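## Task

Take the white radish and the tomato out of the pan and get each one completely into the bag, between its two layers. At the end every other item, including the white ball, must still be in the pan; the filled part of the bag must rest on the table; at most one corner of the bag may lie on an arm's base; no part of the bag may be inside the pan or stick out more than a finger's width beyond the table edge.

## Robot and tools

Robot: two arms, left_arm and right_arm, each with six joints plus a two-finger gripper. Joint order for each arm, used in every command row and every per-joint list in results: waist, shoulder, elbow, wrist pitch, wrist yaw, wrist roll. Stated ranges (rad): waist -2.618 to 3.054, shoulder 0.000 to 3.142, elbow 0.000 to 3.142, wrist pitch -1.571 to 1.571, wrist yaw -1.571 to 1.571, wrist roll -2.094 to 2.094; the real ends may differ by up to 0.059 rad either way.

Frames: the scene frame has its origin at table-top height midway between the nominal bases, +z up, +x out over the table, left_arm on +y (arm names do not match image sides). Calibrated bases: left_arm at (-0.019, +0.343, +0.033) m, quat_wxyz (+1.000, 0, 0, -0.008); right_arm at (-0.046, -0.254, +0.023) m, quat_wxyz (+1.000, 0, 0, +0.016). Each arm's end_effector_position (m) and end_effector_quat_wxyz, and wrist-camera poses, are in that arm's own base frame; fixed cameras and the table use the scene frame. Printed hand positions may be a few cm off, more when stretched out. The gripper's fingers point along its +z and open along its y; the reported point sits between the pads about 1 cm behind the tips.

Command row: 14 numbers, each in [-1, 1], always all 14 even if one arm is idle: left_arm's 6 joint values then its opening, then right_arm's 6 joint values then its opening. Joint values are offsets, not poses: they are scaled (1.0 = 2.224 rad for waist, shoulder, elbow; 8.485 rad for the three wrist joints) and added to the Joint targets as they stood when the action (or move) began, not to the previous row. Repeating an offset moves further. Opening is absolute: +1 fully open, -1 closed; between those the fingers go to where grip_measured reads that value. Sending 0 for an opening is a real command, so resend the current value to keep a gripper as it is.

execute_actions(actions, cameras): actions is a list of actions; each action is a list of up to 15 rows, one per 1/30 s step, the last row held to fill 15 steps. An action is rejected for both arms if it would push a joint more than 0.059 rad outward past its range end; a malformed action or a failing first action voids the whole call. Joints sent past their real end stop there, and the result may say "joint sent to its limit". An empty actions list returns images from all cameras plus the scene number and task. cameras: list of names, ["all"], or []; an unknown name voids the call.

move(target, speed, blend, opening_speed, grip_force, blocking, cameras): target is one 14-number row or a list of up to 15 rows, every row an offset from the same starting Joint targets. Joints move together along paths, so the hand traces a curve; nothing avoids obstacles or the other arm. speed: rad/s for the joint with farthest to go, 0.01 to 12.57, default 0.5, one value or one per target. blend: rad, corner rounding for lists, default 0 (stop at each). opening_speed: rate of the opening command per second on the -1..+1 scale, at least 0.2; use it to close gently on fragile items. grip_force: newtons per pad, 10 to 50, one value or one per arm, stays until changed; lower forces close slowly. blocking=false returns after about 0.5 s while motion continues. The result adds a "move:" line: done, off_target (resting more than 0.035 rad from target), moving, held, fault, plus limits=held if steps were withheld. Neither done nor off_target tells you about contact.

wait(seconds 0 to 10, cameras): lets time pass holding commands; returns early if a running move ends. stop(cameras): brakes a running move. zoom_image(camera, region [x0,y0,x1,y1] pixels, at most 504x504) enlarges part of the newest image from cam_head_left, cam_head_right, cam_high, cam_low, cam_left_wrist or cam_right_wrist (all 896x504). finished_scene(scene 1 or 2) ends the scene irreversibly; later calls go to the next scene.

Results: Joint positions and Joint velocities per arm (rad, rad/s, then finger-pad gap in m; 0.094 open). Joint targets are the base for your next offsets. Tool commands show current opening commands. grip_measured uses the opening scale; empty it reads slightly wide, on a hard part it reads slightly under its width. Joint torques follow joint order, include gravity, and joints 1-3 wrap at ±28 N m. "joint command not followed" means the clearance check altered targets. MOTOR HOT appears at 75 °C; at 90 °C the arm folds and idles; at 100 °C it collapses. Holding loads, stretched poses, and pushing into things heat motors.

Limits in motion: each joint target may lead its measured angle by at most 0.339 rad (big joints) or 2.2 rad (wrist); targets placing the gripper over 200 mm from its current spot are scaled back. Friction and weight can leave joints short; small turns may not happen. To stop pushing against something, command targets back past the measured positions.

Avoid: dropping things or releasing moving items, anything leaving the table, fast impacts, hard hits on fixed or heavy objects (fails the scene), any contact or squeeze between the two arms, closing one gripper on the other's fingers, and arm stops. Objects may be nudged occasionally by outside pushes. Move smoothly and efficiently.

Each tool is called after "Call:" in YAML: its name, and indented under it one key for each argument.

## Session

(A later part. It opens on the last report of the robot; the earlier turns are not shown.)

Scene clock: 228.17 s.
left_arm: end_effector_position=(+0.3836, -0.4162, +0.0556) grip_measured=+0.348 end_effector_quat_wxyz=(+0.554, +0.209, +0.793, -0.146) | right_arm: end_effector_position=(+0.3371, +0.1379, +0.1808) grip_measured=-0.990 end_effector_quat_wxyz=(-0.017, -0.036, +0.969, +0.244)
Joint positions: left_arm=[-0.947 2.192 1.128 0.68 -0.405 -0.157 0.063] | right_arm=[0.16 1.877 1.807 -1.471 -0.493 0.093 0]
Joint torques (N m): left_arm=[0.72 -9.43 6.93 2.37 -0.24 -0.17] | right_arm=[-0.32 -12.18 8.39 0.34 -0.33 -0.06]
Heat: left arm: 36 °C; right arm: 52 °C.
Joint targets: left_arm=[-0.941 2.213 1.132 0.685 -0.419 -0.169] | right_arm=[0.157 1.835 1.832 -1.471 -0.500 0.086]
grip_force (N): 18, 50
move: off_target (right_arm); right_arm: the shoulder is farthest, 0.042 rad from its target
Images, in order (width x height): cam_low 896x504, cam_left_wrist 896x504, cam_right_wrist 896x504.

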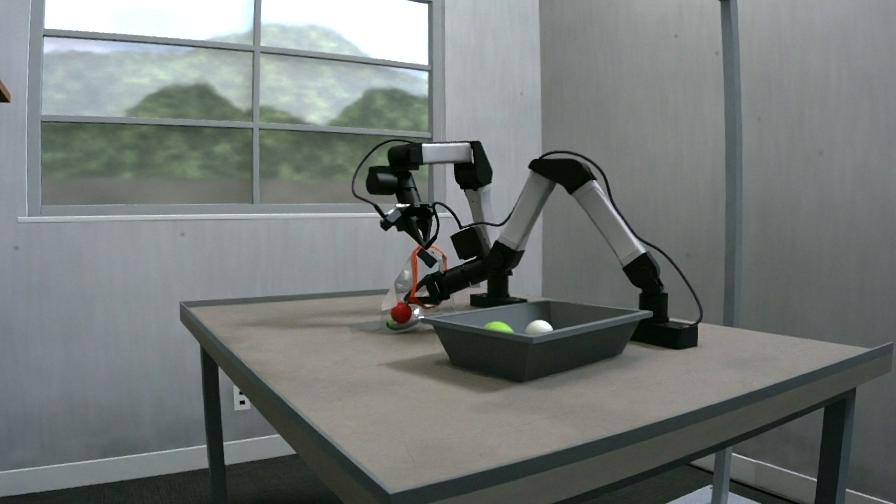

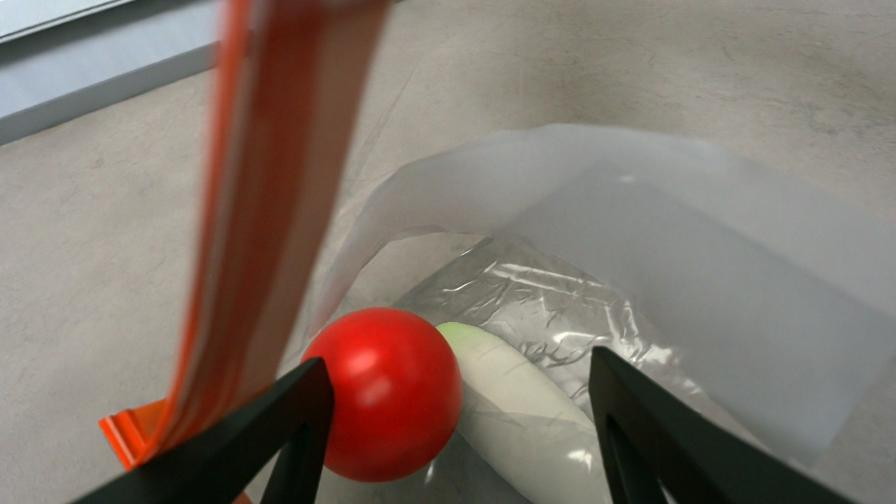

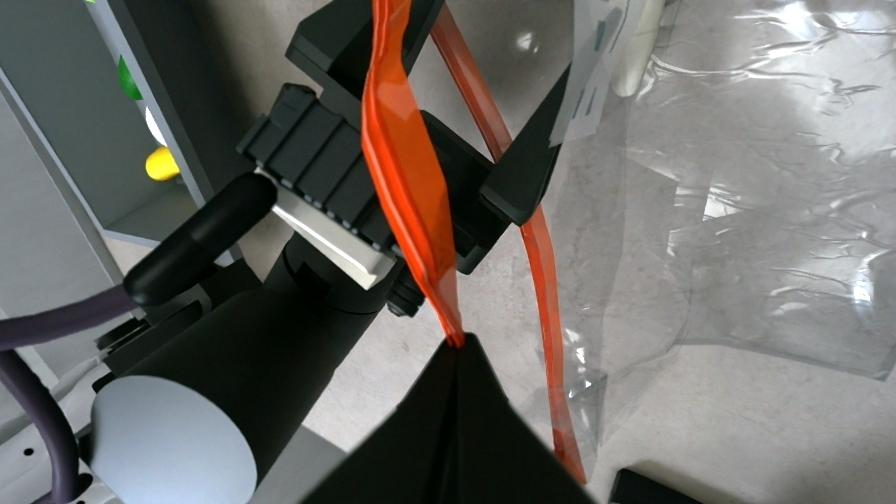

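Call:
move:
  target:
    - [0,-0.0371,0.0079,-0.0118,0,0,0.35,0,0,0,0,0,0,-1]
    - [-0.0342,-0.1454,-0.1715,0.0067,0,0,0.35,0,0,0,0,0,0,-1]
    - [-0.1124,-0.2221,-0.2446,-0.0006,-0.0213,-0.0116,0.35,0,0,0,0,0,0,-1]
  speed: 0.25
  blend: 0.03
  cameras: ["cam_low","cam_head_left","cam_left_wrist","cam_right_wrist"]

Call:
zoom_image:
  camera: "cam_low"
  region: [360, 220, 510, 345]

Call:
zoom_image:
  camera: "cam_head_left"
  region: [370, 200, 530, 350]

Scene clock: 232.13 s.
left_arm: end_effector_position=(+0.2460, -0.3524, +0.0812) grip_measured=+0.348 end_effector_quat_wxyz=(+0.545, +0.227, +0.793, -0.154) | right_arm: end_effector_position=(+0.3371, +0.1379, +0.1808) grip_measured=-0.990 end_effector_quat_wxyz=(-0.017, -0.036, +0.969, +0.244)
Joint positions: left_arm=[-1.187 1.742 0.599 0.697 -0.584 -0.254 0.063] | right_arm=[0.16 1.877 1.807 -1.471 -0.493 0.093 0]
Joint torques (N m): left_arm=[-0.14 -8.7 5.01 2.02 -0.31 -0.19] | right_arm=[-0.32 -12.19 8.36 0.34 -0.33 -0.06]
Heat: left arm: 36 °C; right arm: 53 °C.
Joint targets: left_arm=[-1.191 1.718 0.588 0.680 -0.600 -0.267] | right_arm=[0.157 1.835 1.832 -1.471 -0.500 0.086]
grip_force (N): 18, 50
move: off_target (right_arm); right_arm: the shoulder is farthest, 0.042 rad from its target
Images, in order (width x height): cam_head_left 896x504, cam_low 896x504, cam_left_wrist 896x504, cam_right_wrist 896x504.

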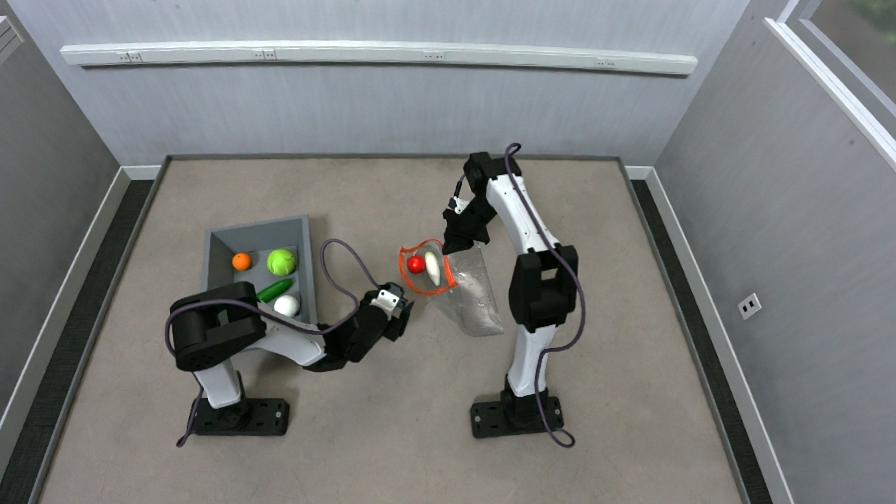

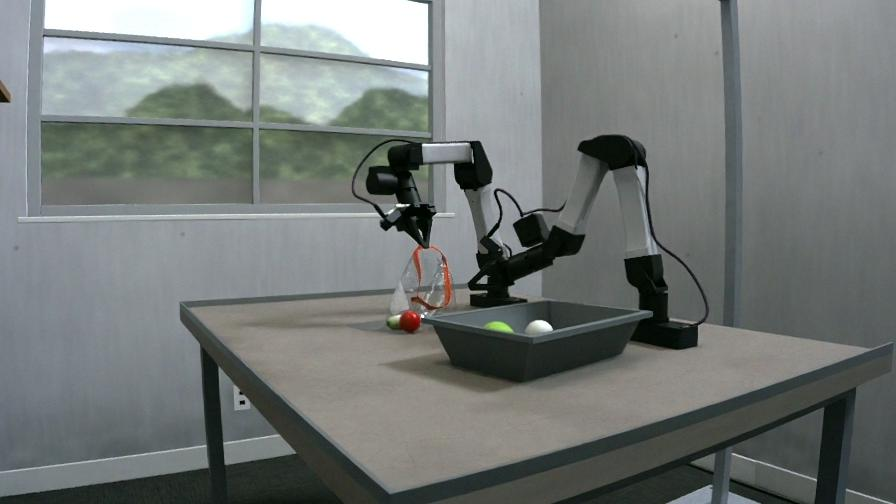

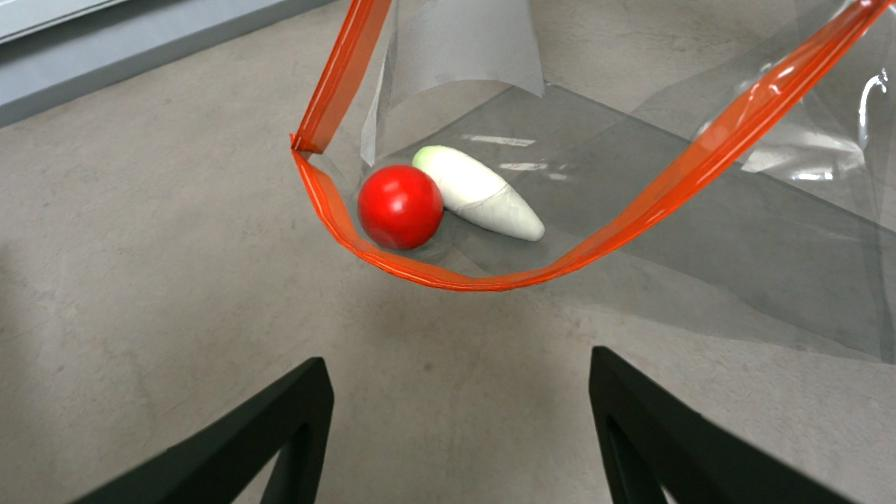

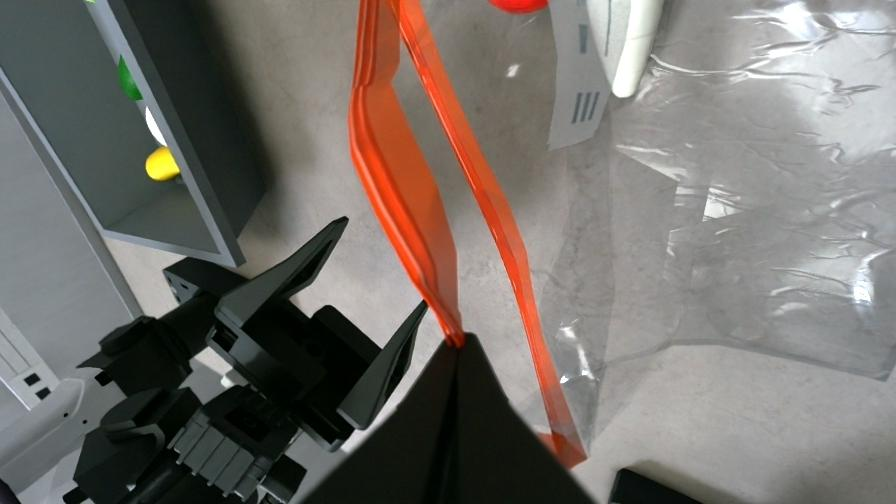

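Scaled by 3.360 from the camera's 896x504 image, which has a finer 1280x720 frame.

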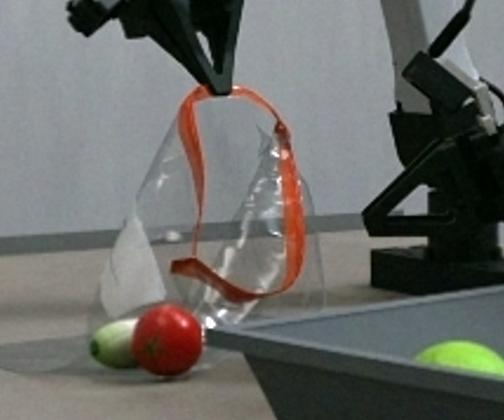

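Scaled by 3.150 from the camera's 896x504 image, which has a finer 1280x720 frame.

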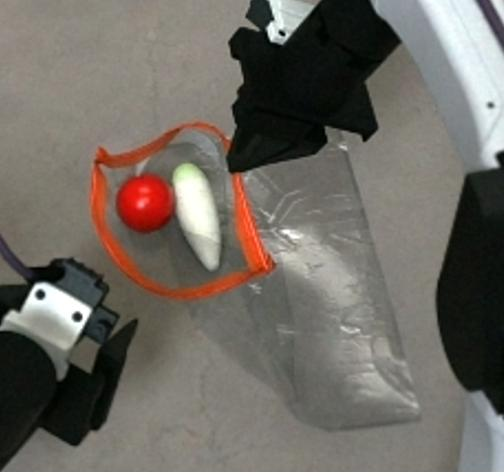

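Call:
zoom_image:
  camera: "cam_left_wrist"
  region: [280, 60, 600, 310]

Call:
zoom_image:
  camera: "cam_low"
  region: [375, 270, 460, 345]

Call:
zoom_image:
  camera: "cam_head_left"
  region: [390, 225, 480, 305]

Call:
zoom_image:
  camera: "cam_right_wrist"
  region: [380, 0, 740, 260]

Scaled by 1.575 from the camera's 896x504 image, which has a finer 1280x720 frame.

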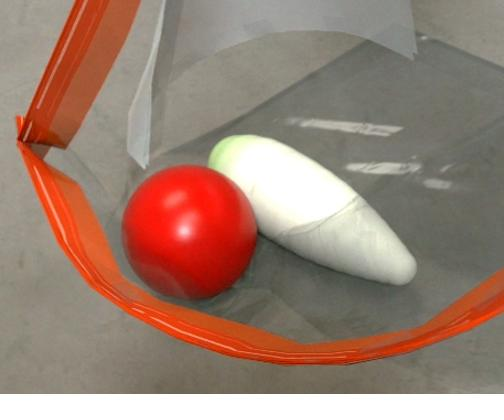

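Scaled by 5.929 from the camera's 896x504 image, which has a finer 1280x720 frame.

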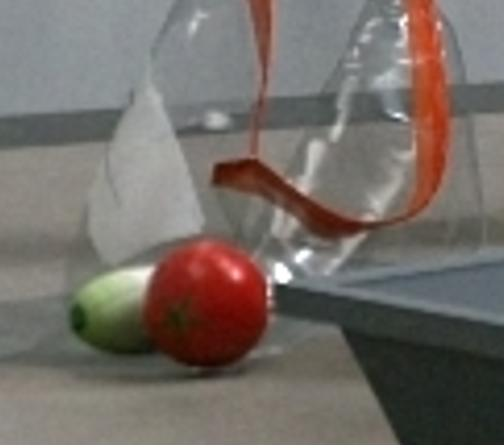

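Scaled by 5.600 from the camera's 896x504 image, which has a finer 1280x720 frame.

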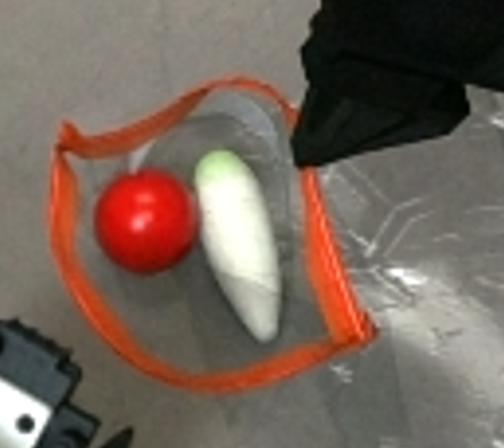

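Scaled by 1.400 from the camera's 896x504 image, which has a finer 1280x720 frame.

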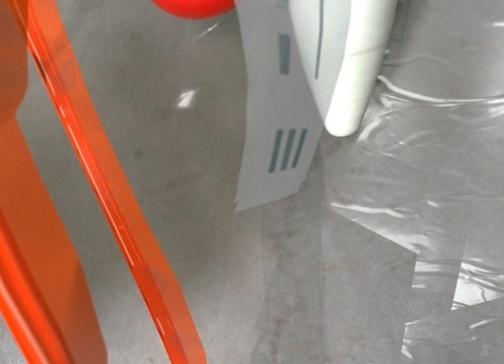

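Call:
move:
  target:
    - [0.1533,-0.2329,0.1403,-0.1273,0.0354,0.0197,0.35,0,0,0,0,0,0,-1]
    - [0.625,-0.2356,0.2752,-0.2104,0.0707,0.0315,0.35,0,0,0,0,0,0,-1]
  speed: [0.5,0.7]
  blend: 0.1
  cameras: ["cam_low","cam_head_left","cam_head_right","cam_high"]

Call:
zoom_image:
  camera: "cam_head_right"
  region: [390, 210, 550, 360]

Call:
zoom_image:
  camera: "cam_low"
  region: [360, 220, 510, 345]

Scene clock: 250.20 s.
left_arm: end_effector_position=(+0.2751, +0.0570, +0.1894) grip_measured=+0.348 end_effector_quat_wxyz=(+0.221, -0.102, +0.969, +0.028) | right_arm: end_effector_position=(+0.3371, +0.1379, +0.1808) grip_measured=-0.990 end_effector_quat_wxyz=(-0.017, -0.036, +0.969, +0.244)
Joint positions: left_arm=[0.194 1.209 1.178 -1.09 -0.017 -0.012 0.063] | right_arm=[0.16 1.877 1.807 -1.471 -0.493 0.093 0]
Joint torques (N m): left_arm=[0.61 -4.57 9.87 1.26 0.15 0.07] | right_arm=[-0.34 -12.19 8.39 0.34 -0.33 -0.06]
Heat: left arm: 37 °C; right arm: 54 °C.
Joint targets: left_arm=[0.199 1.195 1.200 -1.105 0.000 0.000] | right_arm=[0.157 1.835 1.832 -1.471 -0.500 0.086]
grip_force (N): 18, 50
move: off_target (right_arm); right_arm: the shoulder is farthest, 0.042 rad from its target
Images, in order (width x height): cam_head_left 896x504, cam_head_right 896x504, cam_high 896x504, cam_low 896x504.

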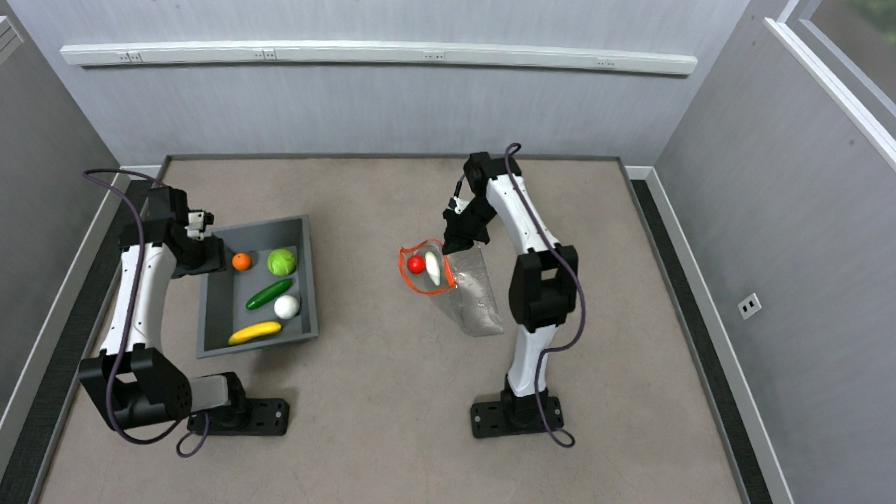

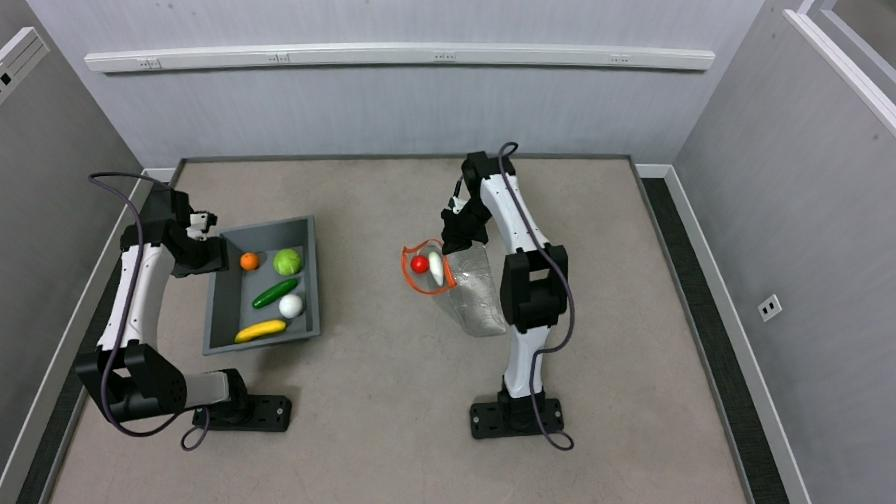

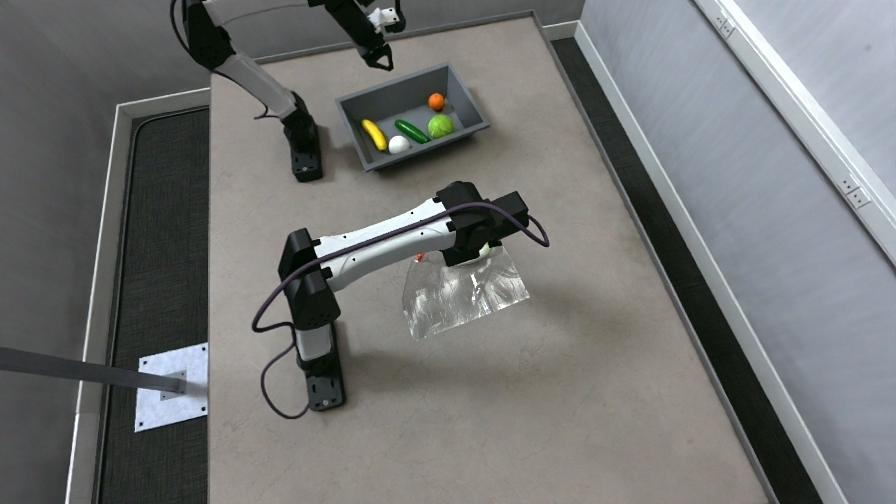

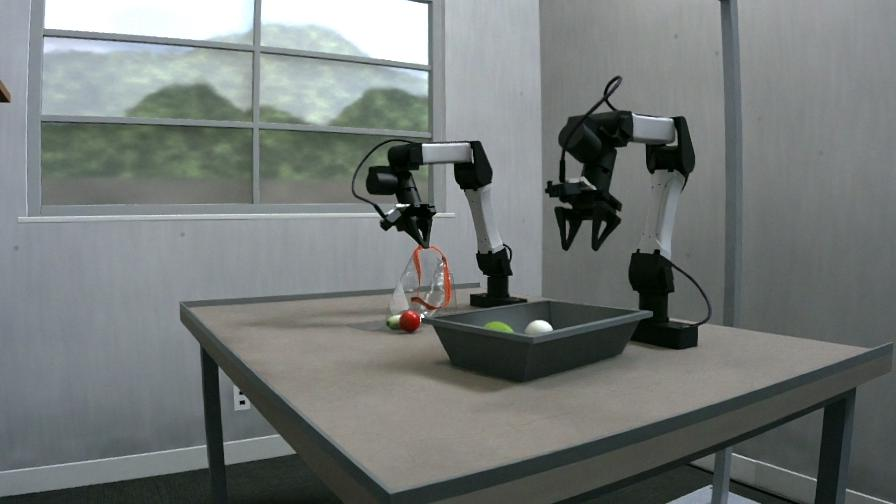

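Scaled by 3.150 from the camera's 896x504 image, which has a finer 1280x720 frame.

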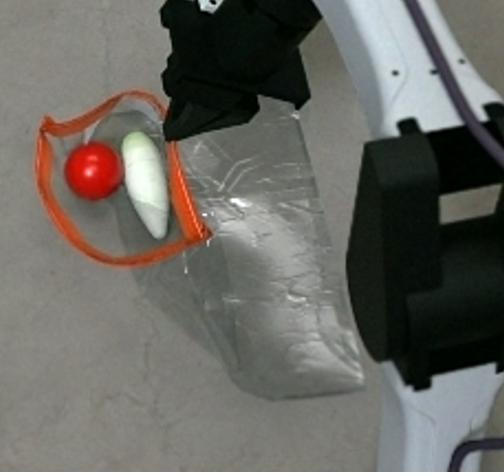

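Scaled by 3.360 from the camera's 896x504 image, which has a finer 1280x720 frame.

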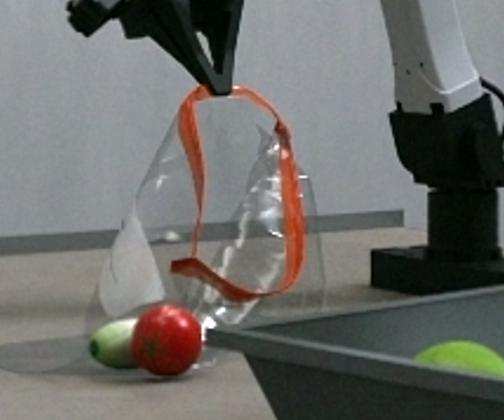

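Call:
move:
  target:
    - [0,0,0,0,0,0,0.35,0.0886,0.0485,-0.0359,0.0221,0,0.0232,-1]
    - [0,0,0,0,0,0,0.35,0.1477,0.1202,-0.0206,0.0369,0,0.0387,-1]
  speed: 0.2
  blend: 0.05
  cameras: ["cam_low","cam_head_left","cam_right_wrist"]

Call:
zoom_image:
  camera: "cam_head_left"
  region: [370, 210, 530, 360]

Call:
zoom_image:
  camera: "cam_low"
  region: [360, 220, 510, 345]

Scene clock: 254.43 s.
left_arm: end_effector_position=(+0.2750, +0.0570, +0.1894) grip_measured=+0.348 end_effector_quat_wxyz=(+0.221, -0.102, +0.969, +0.028) | right_arm: end_effector_position=(+0.3329, +0.2673, +0.0938) grip_measured=-0.990 end_effector_quat_wxyz=(-0.073, -0.045, +0.968, +0.235)
Joint positions: left_arm=[0.194 1.209 1.178 -1.091 -0.017 -0.012 0.063] | right_arm=[0.483 2.091 1.764 -1.171 -0.493 0.407 0]
Joint torques (N m): left_arm=[0.61 -4.59 9.88 1.26 0.17 0.06] | right_arm=[-0.05 -9.44 8.27 0.51 -0.32 0.11]
Heat: left arm: 36 °C; right arm: 53 °C.
Joint targets: left_arm=[0.199 1.195 1.200 -1.105 0.000 0.000] | right_arm=[0.485 2.103 1.786 -1.158 -0.500 0.414]
grip_force (N): 18, 50
move: done
Images, in order (width x height): cam_head_left 896x504, cam_low 896x504, cam_right_wrist 896x504.

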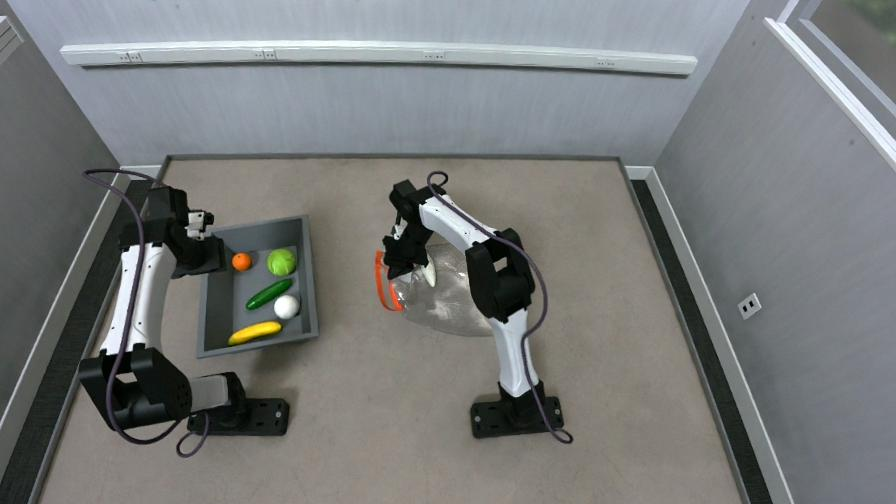

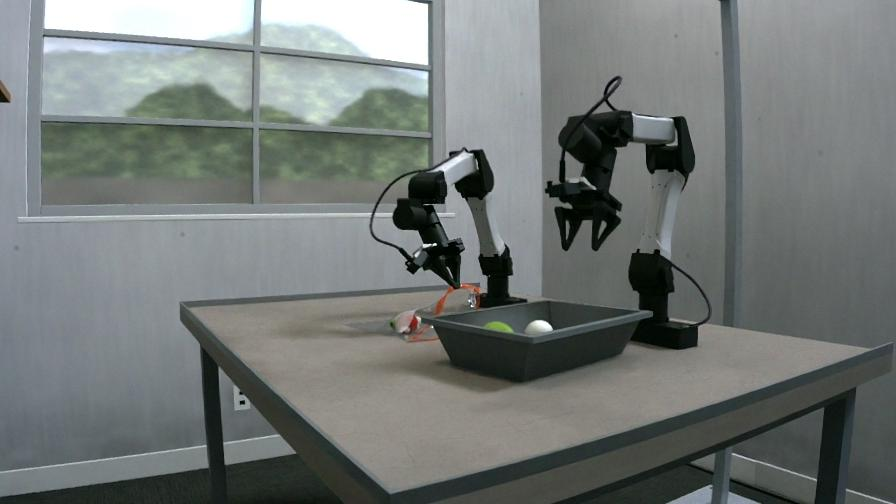

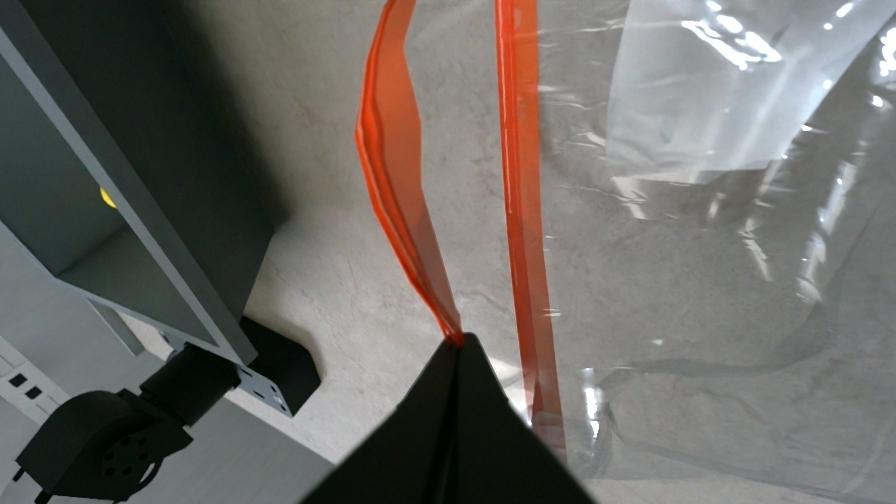

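Scaled by 3.150 from the camera's 896x504 image, which has a finer 1280x720 frame.

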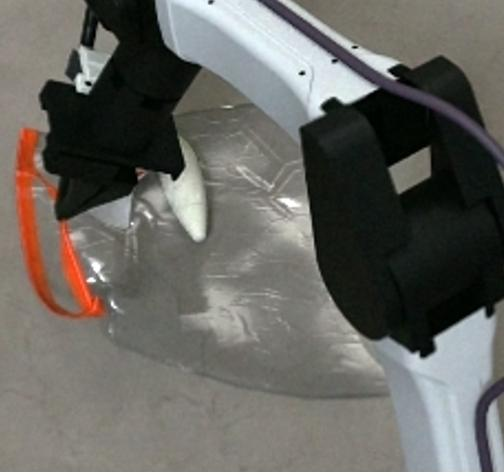

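Scaled by 3.360 from the camera's 896x504 image, which has a finer 1280x720 frame.

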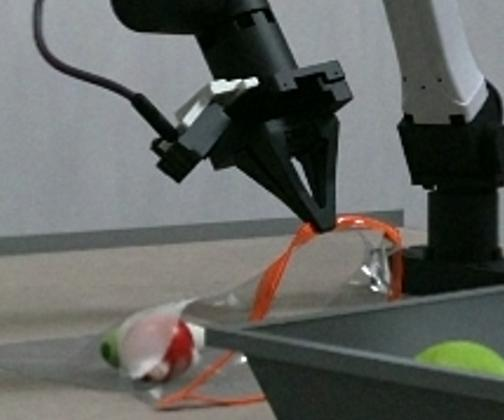

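Call:
move:
  target:
    - [0,0,0,0,0,0,0.35,0.0178,0.0434,-0.0393,0.0218,0,0.0047,-1]
    - [0,0,0,0,0,0,0.35,0.0178,0.0666,-0.0758,0.0374,0,0.0047,-1]
  speed: 0.15
  blend: 0.03
  cameras: ["cam_low","cam_head_left","cam_right_wrist"]

Call:
zoom_image:
  camera: "cam_low"
  region: [360, 240, 510, 365]

Call:
zoom_image:
  camera: "cam_head_left"
  region: [360, 210, 520, 360]

Scene clock: 257.63 s.
left_arm: end_effector_position=(+0.2750, +0.0570, +0.1894) grip_measured=+0.348 end_effector_quat_wxyz=(+0.221, -0.102, +0.969, +0.028) | right_arm: end_effector_position=(+0.3419, +0.2898, +0.0028) grip_measured=-0.990 end_effector_quat_wxyz=(-0.070, -0.047, +0.968, +0.238)
Joint positions: left_arm=[0.194 1.209 1.178 -1.091 -0.017 -0.012 0.063] | right_arm=[0.519 2.236 1.621 -0.855 -0.493 0.448 0]
Joint torques (N m): left_arm=[0.61 -4.56 9.88 1.24 0.16 0.07] | right_arm=[0.62 -9.85 5.55 0.6 -0.32 0.09]
Heat: left arm: 36 °C; right arm: 53 °C.
Joint targets: left_arm=[0.199 1.195 1.200 -1.105 0.000 0.000] | right_arm=[0.525 2.251 1.618 -0.840 -0.500 0.454]
grip_force (N): 18, 50
move: done
Images, in order (width x height): cam_head_left 896x504, cam_low 896x504, cam_right_wrist 896x504.

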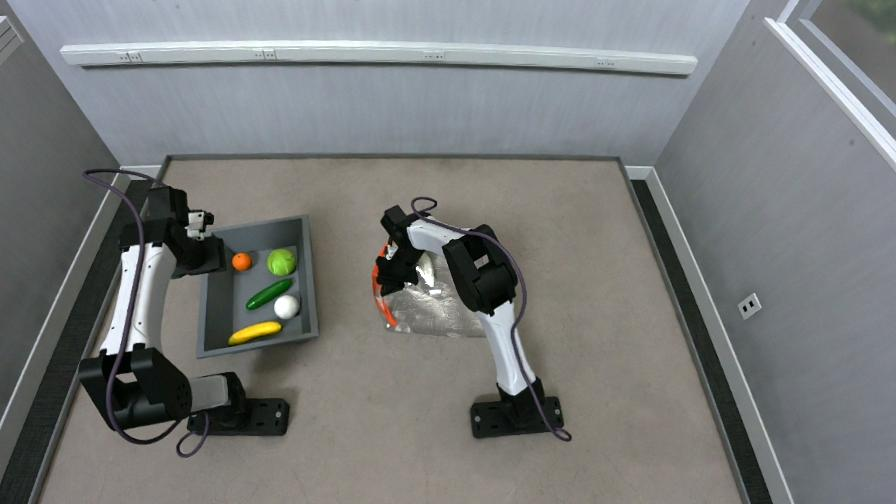

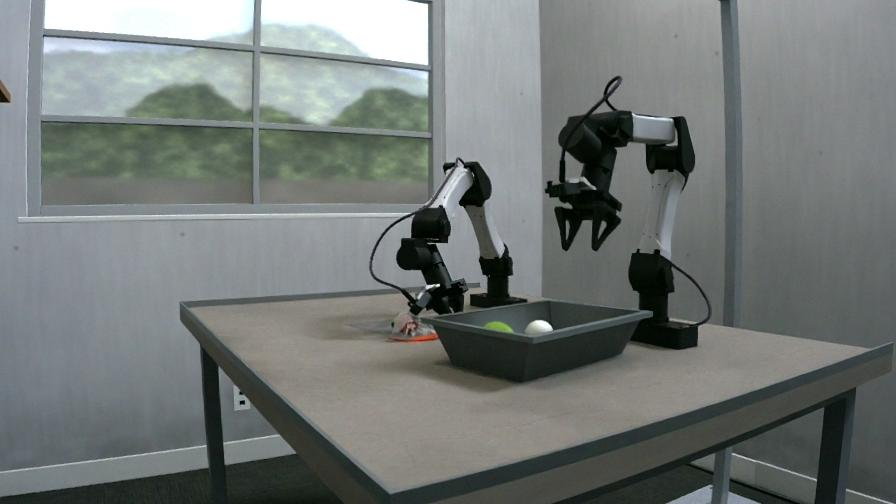

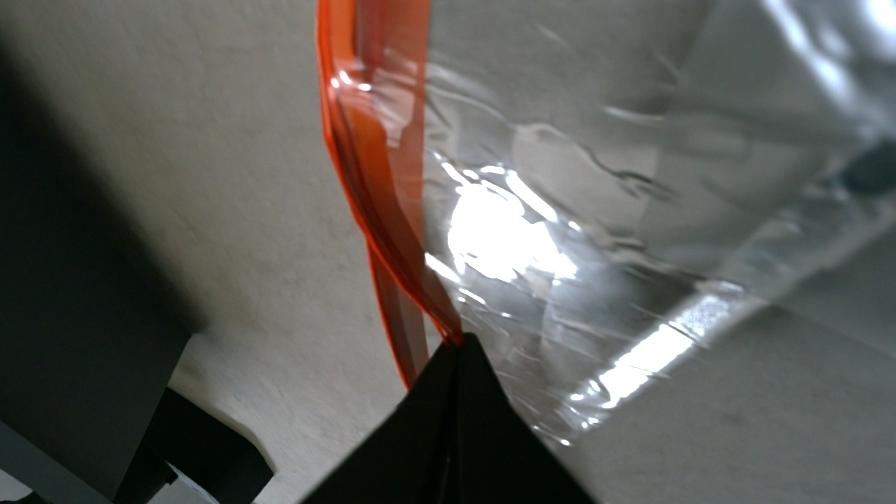

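Scaled by 3.360 from the camera's 896x504 image, which has a finer 1280x720 frame.

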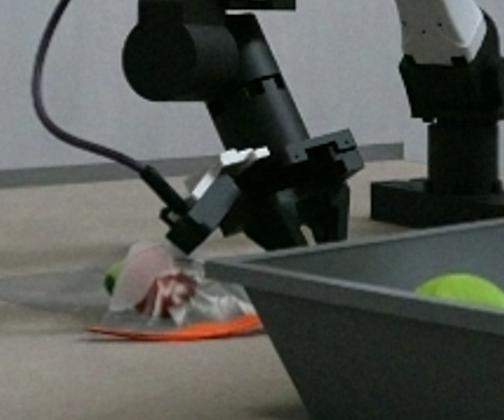

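Scaled by 3.150 from the camera's 896x504 image, which has a finer 1280x720 frame.

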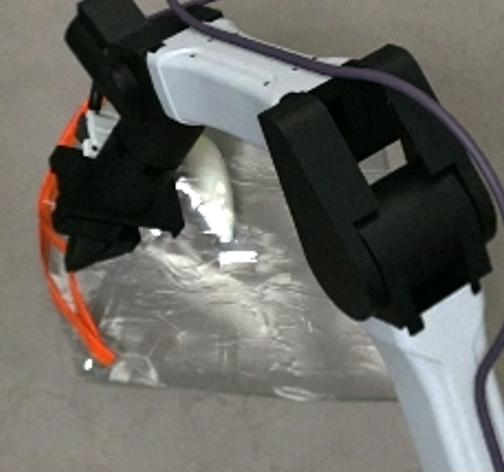

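Call:
move:
  target:
    - [0,0,0,0,0,0,0.35,0,0,0,0,0,0,-0.5]
    - [0,0,0,0,0,0,0.35,-0.0396,-0.0457,0.0548,-0.0264,0,0,-0.5]
  speed: 0.15
  opening_speed: 0.5
  cameras: ["cam_low","cam_head_left","cam_right_wrist"]

Call:
zoom_image:
  camera: "cam_low"
  region: [360, 240, 510, 365]

Scene clock: 261.37 s.
left_arm: end_effector_position=(+0.2750, +0.0570, +0.1894) grip_measured=+0.348 end_effector_quat_wxyz=(+0.221, -0.102, +0.969, +0.028) | right_arm: end_effector_position=(+0.3500, +0.2566, +0.0377) grip_measured=-0.501 end_effector_quat_wxyz=(-0.094, +0.000, +0.970, +0.225)
Joint positions: left_arm=[0.194 1.209 1.178 -1.091 -0.017 -0.012 0.063] | right_arm=[0.442 2.202 1.715 -1.058 -0.493 0.448 0.023]
Joint torques (N m): left_arm=[0.61 -4.59 9.89 1.25 0.15 0.08] | right_arm=[-0.44 -15.65 8.25 0.29 -0.32 0.09]
Heat: left arm: 35 °C; right arm: 54 °C.
Joint targets: left_arm=[0.199 1.195 1.200 -1.105 0.000 0.000] | right_arm=[0.437 2.149 1.739 -1.064 -0.500 0.454]
grip_force (N): 18, 50
move: off_target (right_arm); right_arm: the shoulder is farthest, 0.053 rad from its target
Images, in order (width x height): cam_head_left 896x504, cam_low 896x504, cam_right_wrist 896x504.

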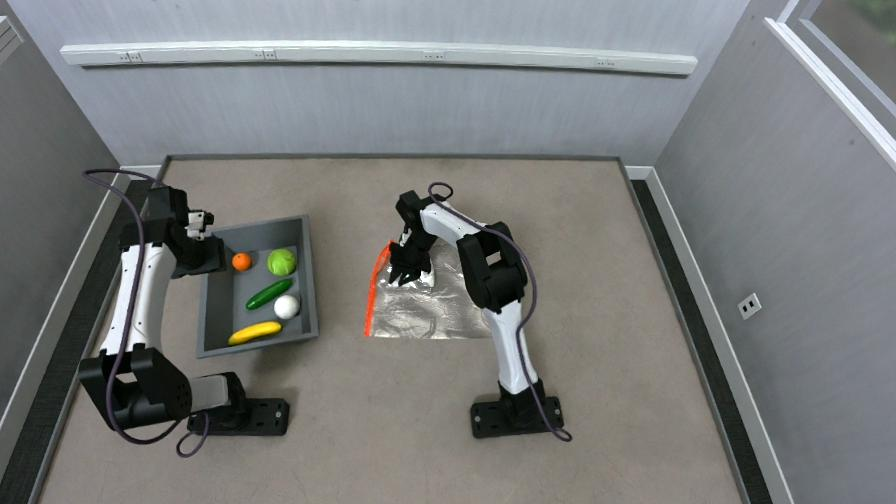

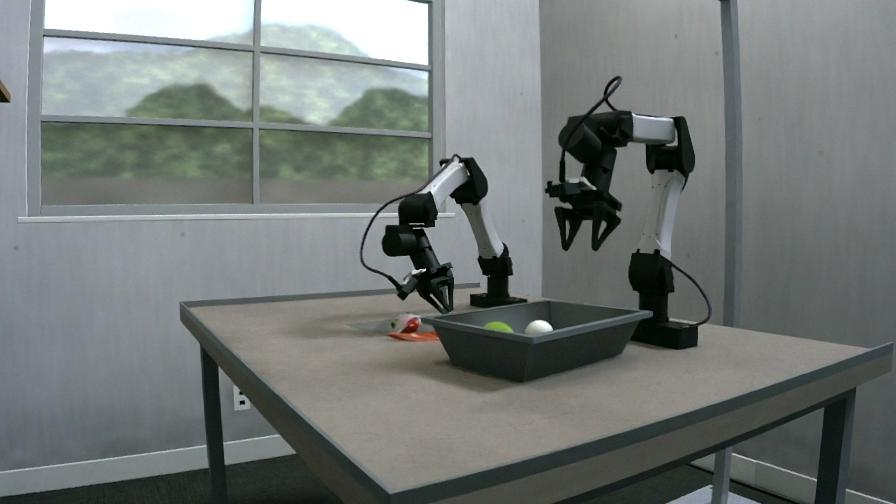

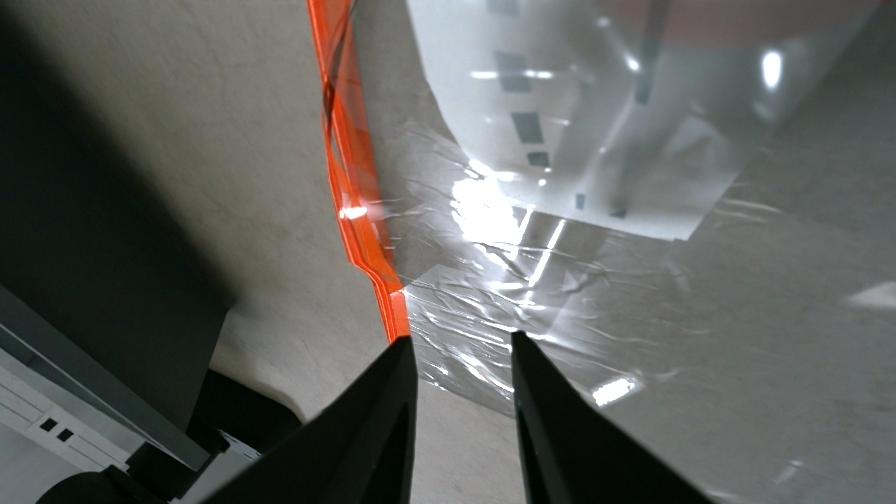

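Scaled by 3.360 from the camera's 896x504 image, which has a finer 1280x720 frame.

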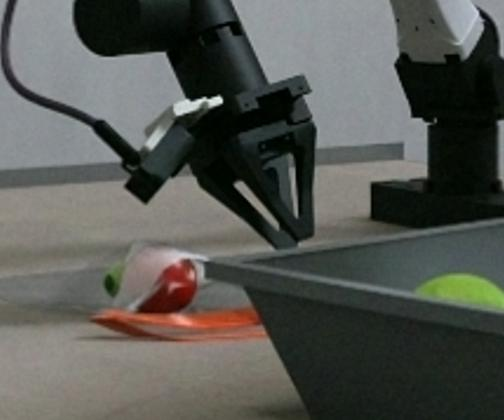

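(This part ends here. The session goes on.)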